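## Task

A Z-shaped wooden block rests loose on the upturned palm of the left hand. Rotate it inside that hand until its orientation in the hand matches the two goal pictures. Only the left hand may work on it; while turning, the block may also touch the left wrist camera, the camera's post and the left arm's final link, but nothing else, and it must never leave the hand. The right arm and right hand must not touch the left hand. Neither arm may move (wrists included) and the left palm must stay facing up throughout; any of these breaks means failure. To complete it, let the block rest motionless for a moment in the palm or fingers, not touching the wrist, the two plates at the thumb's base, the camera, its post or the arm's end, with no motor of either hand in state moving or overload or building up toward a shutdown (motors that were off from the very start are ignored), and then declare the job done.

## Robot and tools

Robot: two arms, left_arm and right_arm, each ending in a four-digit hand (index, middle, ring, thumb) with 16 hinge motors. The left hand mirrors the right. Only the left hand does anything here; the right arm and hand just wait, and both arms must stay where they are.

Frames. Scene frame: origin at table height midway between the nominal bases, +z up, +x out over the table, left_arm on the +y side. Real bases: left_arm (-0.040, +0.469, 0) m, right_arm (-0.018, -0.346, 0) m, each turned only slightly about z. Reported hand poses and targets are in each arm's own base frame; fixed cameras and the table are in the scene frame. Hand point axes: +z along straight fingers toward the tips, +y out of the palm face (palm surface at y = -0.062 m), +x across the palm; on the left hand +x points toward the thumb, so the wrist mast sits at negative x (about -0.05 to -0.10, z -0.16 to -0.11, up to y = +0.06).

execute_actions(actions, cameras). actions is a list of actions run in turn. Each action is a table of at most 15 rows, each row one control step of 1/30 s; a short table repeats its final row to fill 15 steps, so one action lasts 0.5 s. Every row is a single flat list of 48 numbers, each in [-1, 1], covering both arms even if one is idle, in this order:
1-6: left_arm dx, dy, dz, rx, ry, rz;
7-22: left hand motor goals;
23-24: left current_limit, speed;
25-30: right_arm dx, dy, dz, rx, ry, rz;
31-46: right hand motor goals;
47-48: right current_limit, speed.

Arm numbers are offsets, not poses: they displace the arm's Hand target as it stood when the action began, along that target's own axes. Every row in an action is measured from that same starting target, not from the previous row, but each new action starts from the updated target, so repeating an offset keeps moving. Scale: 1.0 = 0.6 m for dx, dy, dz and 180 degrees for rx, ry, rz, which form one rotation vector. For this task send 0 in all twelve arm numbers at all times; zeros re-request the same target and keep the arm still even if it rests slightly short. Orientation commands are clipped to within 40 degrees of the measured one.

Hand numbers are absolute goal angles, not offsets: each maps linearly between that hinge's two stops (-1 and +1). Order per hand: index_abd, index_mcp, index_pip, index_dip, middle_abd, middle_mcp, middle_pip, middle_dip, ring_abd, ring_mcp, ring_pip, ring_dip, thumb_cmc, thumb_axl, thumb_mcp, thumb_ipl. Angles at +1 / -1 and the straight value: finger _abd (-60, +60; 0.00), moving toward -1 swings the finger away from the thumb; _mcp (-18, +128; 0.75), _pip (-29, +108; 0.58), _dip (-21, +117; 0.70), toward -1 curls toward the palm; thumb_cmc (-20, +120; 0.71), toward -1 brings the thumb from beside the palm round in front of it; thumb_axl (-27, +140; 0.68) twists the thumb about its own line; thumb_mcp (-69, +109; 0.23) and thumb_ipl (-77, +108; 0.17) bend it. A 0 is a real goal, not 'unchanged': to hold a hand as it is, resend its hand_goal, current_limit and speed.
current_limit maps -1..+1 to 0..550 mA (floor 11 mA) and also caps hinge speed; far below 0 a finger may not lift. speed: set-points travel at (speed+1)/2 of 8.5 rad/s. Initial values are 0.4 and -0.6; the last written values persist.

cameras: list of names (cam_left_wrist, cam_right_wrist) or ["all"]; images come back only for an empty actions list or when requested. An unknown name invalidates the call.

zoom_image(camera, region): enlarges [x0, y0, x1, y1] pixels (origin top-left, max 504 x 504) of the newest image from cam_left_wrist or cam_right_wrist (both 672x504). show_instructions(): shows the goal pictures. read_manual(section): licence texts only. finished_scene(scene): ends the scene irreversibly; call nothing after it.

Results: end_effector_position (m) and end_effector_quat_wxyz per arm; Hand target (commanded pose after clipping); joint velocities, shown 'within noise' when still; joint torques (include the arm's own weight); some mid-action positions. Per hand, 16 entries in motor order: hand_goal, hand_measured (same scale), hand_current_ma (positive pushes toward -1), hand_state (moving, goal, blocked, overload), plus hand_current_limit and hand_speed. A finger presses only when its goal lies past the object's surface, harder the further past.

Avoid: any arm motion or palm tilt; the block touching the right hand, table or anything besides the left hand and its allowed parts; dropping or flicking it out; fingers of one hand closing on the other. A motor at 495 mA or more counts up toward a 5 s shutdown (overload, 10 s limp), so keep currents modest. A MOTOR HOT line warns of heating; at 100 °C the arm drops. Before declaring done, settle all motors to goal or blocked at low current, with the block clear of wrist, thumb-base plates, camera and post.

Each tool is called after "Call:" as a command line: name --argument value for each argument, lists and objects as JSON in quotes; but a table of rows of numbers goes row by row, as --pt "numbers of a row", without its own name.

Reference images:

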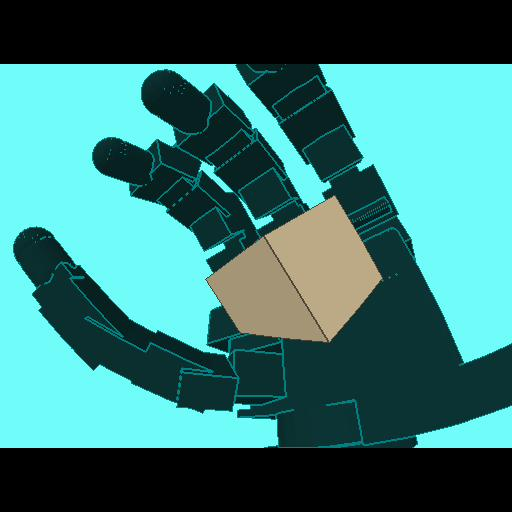

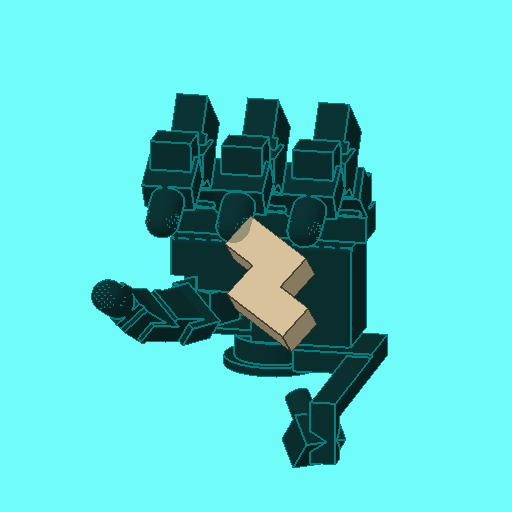

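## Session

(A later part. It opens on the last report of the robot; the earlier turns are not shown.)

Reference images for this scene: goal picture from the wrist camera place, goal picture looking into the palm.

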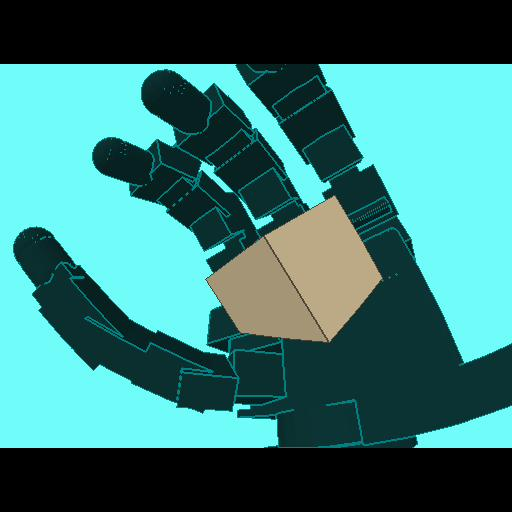

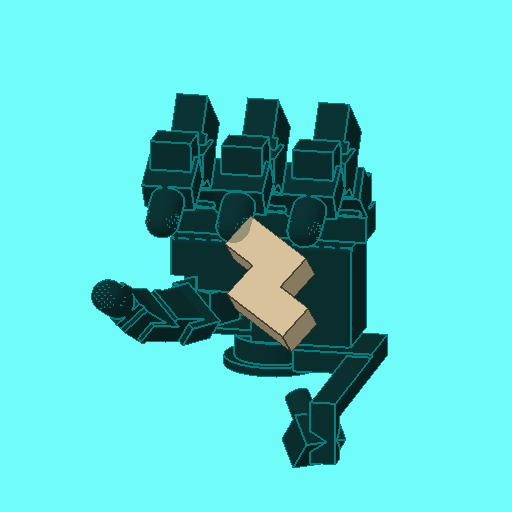

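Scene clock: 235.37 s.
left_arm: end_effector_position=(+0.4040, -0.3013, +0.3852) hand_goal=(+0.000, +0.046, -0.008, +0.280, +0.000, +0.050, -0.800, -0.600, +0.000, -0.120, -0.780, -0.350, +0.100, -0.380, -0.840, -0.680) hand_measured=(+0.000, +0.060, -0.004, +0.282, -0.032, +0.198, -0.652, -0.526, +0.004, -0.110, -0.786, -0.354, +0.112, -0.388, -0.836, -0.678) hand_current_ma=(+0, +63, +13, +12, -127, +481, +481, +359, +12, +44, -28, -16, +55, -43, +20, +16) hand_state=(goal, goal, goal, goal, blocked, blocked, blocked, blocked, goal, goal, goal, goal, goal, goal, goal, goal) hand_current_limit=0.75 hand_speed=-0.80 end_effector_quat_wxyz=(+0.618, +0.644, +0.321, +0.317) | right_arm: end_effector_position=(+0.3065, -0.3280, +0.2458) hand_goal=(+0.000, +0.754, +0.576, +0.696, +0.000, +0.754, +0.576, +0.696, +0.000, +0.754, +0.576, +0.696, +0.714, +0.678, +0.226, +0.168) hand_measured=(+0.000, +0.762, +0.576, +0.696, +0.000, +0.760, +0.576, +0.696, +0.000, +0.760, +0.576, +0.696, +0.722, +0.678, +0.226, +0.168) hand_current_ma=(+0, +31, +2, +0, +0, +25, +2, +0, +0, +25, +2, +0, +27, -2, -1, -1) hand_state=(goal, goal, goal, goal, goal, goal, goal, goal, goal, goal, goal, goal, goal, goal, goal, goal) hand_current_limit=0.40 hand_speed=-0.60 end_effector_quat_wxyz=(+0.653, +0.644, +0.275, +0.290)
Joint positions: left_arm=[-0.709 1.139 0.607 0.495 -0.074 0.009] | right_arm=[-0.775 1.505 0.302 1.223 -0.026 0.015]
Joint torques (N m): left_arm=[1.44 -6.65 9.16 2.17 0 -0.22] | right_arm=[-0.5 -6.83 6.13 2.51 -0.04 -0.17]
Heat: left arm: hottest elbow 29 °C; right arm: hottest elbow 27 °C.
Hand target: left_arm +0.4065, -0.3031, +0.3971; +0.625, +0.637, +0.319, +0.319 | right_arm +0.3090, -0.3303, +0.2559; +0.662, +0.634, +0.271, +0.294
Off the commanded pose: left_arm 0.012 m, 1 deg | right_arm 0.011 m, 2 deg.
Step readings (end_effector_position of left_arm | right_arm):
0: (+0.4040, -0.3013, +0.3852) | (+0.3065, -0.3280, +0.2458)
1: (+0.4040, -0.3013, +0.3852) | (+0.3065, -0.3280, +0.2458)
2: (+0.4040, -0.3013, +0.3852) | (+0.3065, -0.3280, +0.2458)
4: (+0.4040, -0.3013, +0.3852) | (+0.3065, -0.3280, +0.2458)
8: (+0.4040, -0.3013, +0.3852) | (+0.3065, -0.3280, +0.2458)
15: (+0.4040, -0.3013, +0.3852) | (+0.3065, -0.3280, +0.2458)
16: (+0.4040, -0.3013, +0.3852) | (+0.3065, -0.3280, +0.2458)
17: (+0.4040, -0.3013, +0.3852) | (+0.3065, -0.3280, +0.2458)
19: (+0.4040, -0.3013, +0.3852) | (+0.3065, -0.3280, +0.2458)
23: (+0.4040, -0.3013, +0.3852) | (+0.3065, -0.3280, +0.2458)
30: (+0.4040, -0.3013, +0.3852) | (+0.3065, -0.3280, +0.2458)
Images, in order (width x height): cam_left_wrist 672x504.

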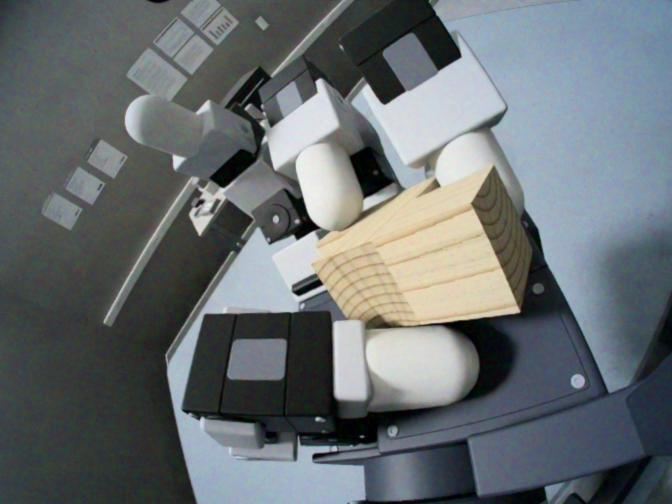

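Call:
execute_actions --actions '[[[0,0,0,0,0,0,0,0.046,-0.008,0.28,0,0.05,-0.8,-0.6,0,-0.18,-0.76,-0.2,0.1,-0.38,-0.84,-0.68,0.75,-0.8,0,0,0,0,0,0,0,0.754,0.576,0.696,0,0.754,0.576,0.696,0,0.754,0.576,0.696,0.714,0.678,0.226,0.168,0.4,-0.6]],[[0,0,0,0,0,0,0,0.046,-0.008,0.28,0,0.05,-0.8,-0.6,0,-0.18,-0.76,-0.2,0.1,-0.38,-0.84,-0.68,0.75,-0.8,0,0,0,0,0,0,0,0.754,0.576,0.696,0,0.754,0.576,0.696,0,0.754,0.576,0.696,0.714,0.678,0.226,0.168,0.4,-0.6]]]' --cameras '["cam_left_wrist"]'

Call:
execute_actions --actions '[[[0,0,0,0,0,0,0,0.046,-0.008,0.28,0,0.05,-0.8,-0.6,0,-0.22,-0.74,-0.1,0.1,-0.38,-0.84,-0.68,0.75,-0.8,0,0,0,0,0,0,0,0.754,0.576,0.696,0,0.754,0.576,0.696,0,0.754,0.576,0.696,0.714,0.678,0.226,0.168,0.4,-0.6]],[[0,0,0,0,0,0,0,0.046,-0.008,0.28,0,0.05,-0.8,-0.6,0,-0.22,-0.74,-0.1,0.1,-0.38,-0.84,-0.68,0.75,-0.8,0,0,0,0,0,0,0,0.754,0.576,0.696,0,0.754,0.576,0.696,0,0.754,0.576,0.696,0.714,0.678,0.226,0.168,0.4,-0.6]]]' --cameras '["cam_left_wrist"]'

Scene clock: 237.60 s.
left_arm: end_effector_position=(+0.4040, -0.3013, +0.3852) hand_goal=(+0.000, +0.046, -0.008, +0.280, +0.000, +0.050, -0.800, -0.600, +0.000, -0.180, -0.760, -0.200, +0.100, -0.380, -0.840, -0.680) hand_measured=(+0.000, +0.060, -0.004, +0.282, -0.022, +0.198, -0.652, -0.526, +0.002, -0.164, -0.776, -0.238, +0.112, -0.388, -0.836, -0.678) hand_current_ma=(+0, +63, +13, +12, -89, +481, +481, +359, +6, +77, -68, -178, +55, -43, +20, +16) hand_state=(goal, goal, goal, goal, blocked, blocked, blocked, blocked, goal, goal, goal, blocked, goal, goal, goal, goal) hand_current_limit=0.75 hand_speed=-0.80 end_effector_quat_wxyz=(+0.618, +0.644, +0.321, +0.317) | right_arm: end_effector_position=(+0.3065, -0.3280, +0.2458) hand_goal=(+0.000, +0.754, +0.576, +0.696, +0.000, +0.754, +0.576, +0.696, +0.000, +0.754, +0.576, +0.696, +0.714, +0.678, +0.226, +0.168) hand_measured=(+0.000, +0.762, +0.576, +0.696, +0.000, +0.760, +0.576, +0.696, +0.000, +0.760, +0.576, +0.696, +0.722, +0.678, +0.226, +0.168) hand_current_ma=(+0, +31, +2, +0, +0, +25, +2, +0, +0, +25, +2, +0, +27, -2, -1, -1) hand_state=(goal, goal, goal, goal, goal, goal, goal, goal, goal, goal, goal, goal, goal, goal, goal, goal) hand_current_limit=0.40 hand_speed=-0.60 end_effector_quat_wxyz=(+0.653, +0.644, +0.275, +0.290)
Joint positions: left_arm=[-0.709 1.139 0.607 0.495 -0.074 0.009] | right_arm=[-0.775 1.505 0.302 1.223 -0.026 0.015]
Joint torques (N m): left_arm=[1.38 -6.65 9.14 2.15 -0.01 -0.22] | right_arm=[-0.38 -6.48 6.15 2.61 -0.04 -0.16]
Heat: left arm: hottest elbow 29 °C; right arm: hottest elbow 27 °C.
Hand target: left_arm +0.4065, -0.3031, +0.3971; +0.625, +0.637, +0.319, +0.319 | right_arm +0.3090, -0.3303, +0.2559; +0.662, +0.634, +0.271, +0.294
Off the commanded pose: left_arm 0.012 m, 1 deg | right_arm 0.011 m, 2 deg.
Step readings (end_effector_position of left_arm | right_arm):
0: (+0.4040, -0.3013, +0.3852) | (+0.3065, -0.3280, +0.2458)
1: (+0.4040, -0.3013, +0.3852) | (+0.3065, -0.3280, +0.2458)
2: (+0.4040, -0.3013, +0.3852) | (+0.3065, -0.3280, +0.2458)
4: (+0.4040, -0.3013, +0.3852) | (+0.3065, -0.3280, +0.2458)
8: (+0.4040, -0.3013, +0.3852) | (+0.3065, -0.3280, +0.2458)
15: (+0.4040, -0.3013, +0.3852) | (+0.3065, -0.3280, +0.2458)
16: (+0.4040, -0.3013, +0.3852) | (+0.3065, -0.3280, +0.2458)
17: (+0.4040, -0.3013, +0.3852) | (+0.3065, -0.3280, +0.2458)
19: (+0.4040, -0.3013, +0.3852) | (+0.3065, -0.3280, +0.2458)
23: (+0.4040, -0.3013, +0.3852) | (+0.3065, -0.3280, +0.2458)
30: (+0.4040, -0.3013, +0.3852) | (+0.3065, -0.3280, +0.2458)
Images, in order (width x height): cam_left_wrist 672x504.

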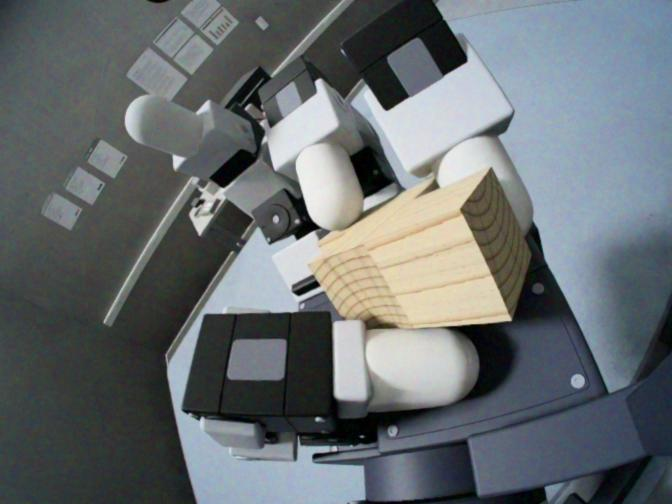

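Scene clock: 238.80 s.
left_arm: end_effector_position=(+0.4040, -0.3013, +0.3852) hand_goal=(+0.000, +0.046, -0.008, +0.280, +0.000, +0.050, -0.800, -0.600, +0.000, -0.220, -0.740, -0.100, +0.100, -0.380, -0.840, -0.680) hand_measured=(+0.000, +0.060, -0.004, +0.282, -0.002, +0.198, -0.652, -0.526, +0.002, -0.188, -0.774, -0.154, +0.114, -0.392, -0.836, -0.680) hand_current_ma=(+0, +63, +13, +12, -8, +481, +481, +359, +5, +160, -158, -260, +62, -61, +21, +4) hand_state=(goal, goal, goal, goal, goal, blocked, blocked, blocked, goal, blocked, blocked, blocked, goal, goal, goal, goal) hand_current_limit=0.75 hand_speed=-0.80 end_effector_quat_wxyz=(+0.618, +0.644, +0.321, +0.317) | right_arm: end_effector_position=(+0.3065, -0.3280, +0.2458) hand_goal=(+0.000, +0.754, +0.576, +0.696, +0.000, +0.754, +0.576, +0.696, +0.000, +0.754, +0.576, +0.696, +0.714, +0.678, +0.226, +0.168) hand_measured=(+0.000, +0.762, +0.576, +0.696, +0.000, +0.760, +0.576, +0.696, +0.000, +0.760, +0.576, +0.696, +0.722, +0.678, +0.226, +0.168) hand_current_ma=(+0, +31, +2, +0, +0, +25, +2, +0, +0, +25, +2, +0, +27, -2, -1, -1) hand_state=(goal, goal, goal, goal, goal, goal, goal, goal, goal, goal, goal, goal, goal, goal, goal, goal) hand_current_limit=0.40 hand_speed=-0.60 end_effector_quat_wxyz=(+0.653, +0.644, +0.275, +0.290)
Joint positions: left_arm=[-0.709 1.139 0.607 0.495 -0.074 0.009] | right_arm=[-0.775 1.505 0.302 1.223 -0.026 0.015]
Joint torques (N m): left_arm=[1.44 -6.77 9.13 2.15 -0.01 -0.22] | right_arm=[-0.5 -6.83 6.09 2.58 -0.05 -0.16]
Heat: left arm: hottest elbow 29 °C; right arm: hottest elbow 27 °C.
Hand target: left_arm +0.4065, -0.3031, +0.3971; +0.625, +0.637, +0.319, +0.319 | right_arm +0.3090, -0.3303, +0.2559; +0.662, +0.634, +0.271, +0.294
Off the commanded pose: left_arm 0.012 m, 1 deg | right_arm 0.011 m, 2 deg.
Step readings (end_effector_position of left_arm | right_arm):
0: (+0.4040, -0.3013, +0.3852) | (+0.3065, -0.3280, +0.2458)
1: (+0.4040, -0.3013, +0.3852) | (+0.3065, -0.3280, +0.2458)
2: (+0.4040, -0.3013, +0.3852) | (+0.3065, -0.3280, +0.2458)
4: (+0.4040, -0.3013, +0.3852) | (+0.3065, -0.3280, +0.2458)
8: (+0.4040, -0.3013, +0.3852) | (+0.3065, -0.3280, +0.2458)
15: (+0.4040, -0.3013, +0.3852) | (+0.3065, -0.3280, +0.2458)
16: (+0.4040, -0.3013, +0.3852) | (+0.3065, -0.3280, +0.2458)
17: (+0.4040, -0.3013, +0.3852) | (+0.3065, -0.3280, +0.2458)
19: (+0.4040, -0.3013, +0.3852) | (+0.3065, -0.3280, +0.2458)
23: (+0.4040, -0.3013, +0.3852) | (+0.3065, -0.3280, +0.2458)
30: (+0.4040, -0.3013, +0.3852) | (+0.3065, -0.3280, +0.2458)
Images, in order (width x height): cam_left_wrist 672x504.

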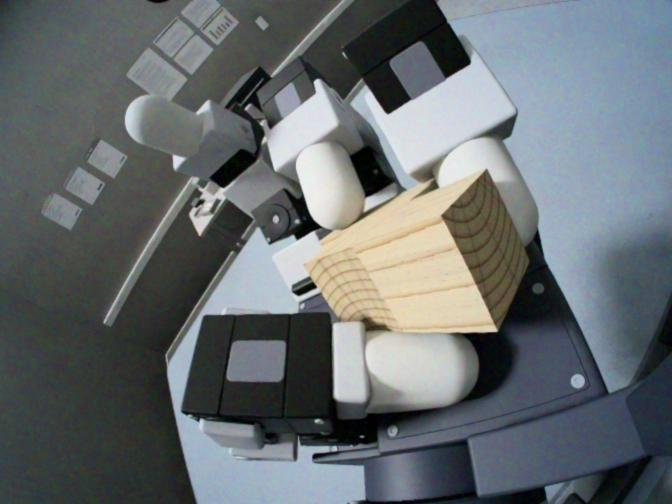

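Call:
zoom_image --camera "cam_left_wrist" --region '[280, 140, 560, 360]'

Scaled by 1.800 from the camera's 672x504 image, which has a finer 960x720 frame.

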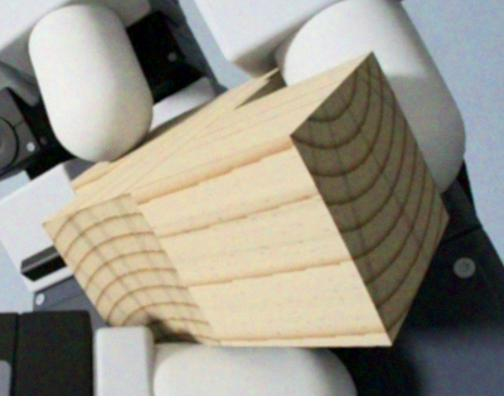

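Call:
execute_actions --actions '[[[0,0,0,0,0,0,0,0.046,-0.008,0.28,0,0.05,-0.8,-0.6,0,-0.26,-0.74,-0.02,0.1,-0.38,-0.84,-0.68,0.75,-0.85,0,0,0,0,0,0,0,0.754,0.576,0.696,0,0.754,0.576,0.696,0,0.754,0.576,0.696,0.714,0.678,0.226,0.168,0.4,-0.6]],[[0,0,0,0,0,0,0,0.046,-0.008,0.28,0,0.05,-0.8,-0.6,0,-0.26,-0.74,-0.02,0.1,-0.38,-0.84,-0.68,0.75,-0.85,0,0,0,0,0,0,0,0.754,0.576,0.696,0,0.754,0.576,0.696,0,0.754,0.576,0.696,0.714,0.678,0.226,0.168,0.4,-0.6]]]' --cameras '["cam_left_wrist"]'

Call:
zoom_image --camera "cam_left_wrist" --region '[280, 140, 560, 360]'

Scene clock: 244.37 s.
left_arm: end_effector_position=(+0.4040, -0.3013, +0.3852) hand_goal=(+0.000, +0.046, -0.008, +0.280, +0.000, +0.050, -0.800, -0.600, +0.000, -0.260, -0.740, -0.020, +0.100, -0.380, -0.840, -0.680) hand_measured=(+0.000, +0.060, -0.004, +0.282, +0.004, +0.198, -0.652, -0.526, -0.004, -0.200, -0.774, -0.100, +0.116, -0.394, -0.836, -0.682) hand_current_ma=(+0, +63, +13, +12, +15, +481, +481, +359, -18, +300, -158, -382, +74, -75, +21, -9) hand_state=(goal, goal, goal, goal, goal, blocked, blocked, blocked, goal, blocked, blocked, blocked, goal, goal, goal, goal) hand_current_limit=0.75 hand_speed=-0.85 end_effector_quat_wxyz=(+0.618, +0.644, +0.321, +0.317) | right_arm: end_effector_position=(+0.3065, -0.3280, +0.2458) hand_goal=(+0.000, +0.754, +0.576, +0.696, +0.000, +0.754, +0.576, +0.696, +0.000, +0.754, +0.576, +0.696, +0.714, +0.678, +0.226, +0.168) hand_measured=(+0.000, +0.762, +0.576, +0.696, +0.000, +0.760, +0.576, +0.696, +0.000, +0.760, +0.576, +0.696, +0.722, +0.678, +0.226, +0.168) hand_current_ma=(+0, +31, +2, +0, +0, +25, +2, +0, +0, +25, +2, +0, +27, -2, -1, -1) hand_state=(goal, goal, goal, goal, goal, goal, goal, goal, goal, goal, goal, goal, goal, goal, goal, goal) hand_current_limit=0.40 hand_speed=-0.60 end_effector_quat_wxyz=(+0.653, +0.644, +0.275, +0.290)
Joint positions: left_arm=[-0.709 1.139 0.607 0.495 -0.074 0.009] | right_arm=[-0.775 1.505 0.302 1.223 -0.026 0.015]
Joint torques (N m): left_arm=[1.44 -6.71 9.17 2.15 -0.01 -0.22] | right_arm=[-0.32 -6.83 6.08 2.62 -0.05 -0.16]
Heat: left arm: hottest elbow 29 °C; right arm: hottest elbow 27 °C.
Hand target: left_arm +0.4065, -0.3031, +0.3971; +0.625, +0.637, +0.319, +0.319 | right_arm +0.3090, -0.3303, +0.2559; +0.662, +0.634, +0.271, +0.294
Off the commanded pose: left_arm 0.012 m, 1 deg | right_arm 0.011 m, 2 deg.
Step readings (end_effector_position of left_arm | right_arm):
0: (+0.4040, -0.3013, +0.3852) | (+0.3065, -0.3280, +0.2458)
1: (+0.4040, -0.3013, +0.3852) | (+0.3065, -0.3280, +0.2458)
2: (+0.4040, -0.3013, +0.3852) | (+0.3065, -0.3280, +0.2458)
4: (+0.4040, -0.3013, +0.3852) | (+0.3065, -0.3280, +0.2458)
8: (+0.4040, -0.3013, +0.3852) | (+0.3065, -0.3280, +0.2458)
15: (+0.4040, -0.3013, +0.3852) | (+0.3065, -0.3280, +0.2458)
16: (+0.4040, -0.3013, +0.3852) | (+0.3065, -0.3280, +0.2458)
17: (+0.4040, -0.3013, +0.3852) | (+0.3065, -0.3280, +0.2458)
19: (+0.4040, -0.3013, +0.3852) | (+0.3065, -0.3280, +0.2458)
23: (+0.4040, -0.3013, +0.3852) | (+0.3065, -0.3280, +0.2458)
30: (+0.4040, -0.3013, +0.3852) | (+0.3065, -0.3280, +0.2458)
Images, in order (width x height): cam_left_wrist 672x504.

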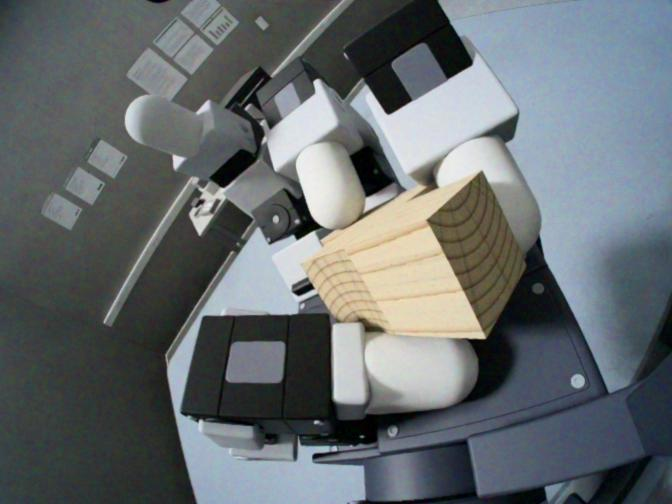

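Scaled by 1.800 from the camera's 672x504 image, which has a finer 960x720 frame.

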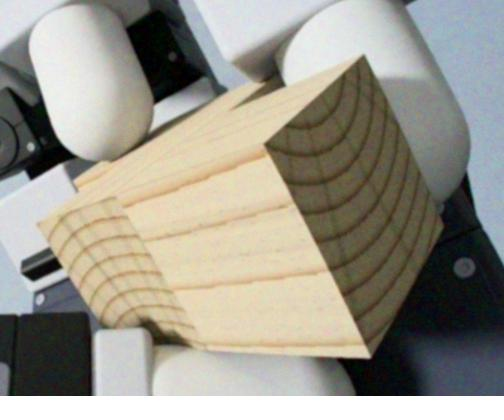

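Call:
finished_scene --scene 2

The scene is finished: the task was done.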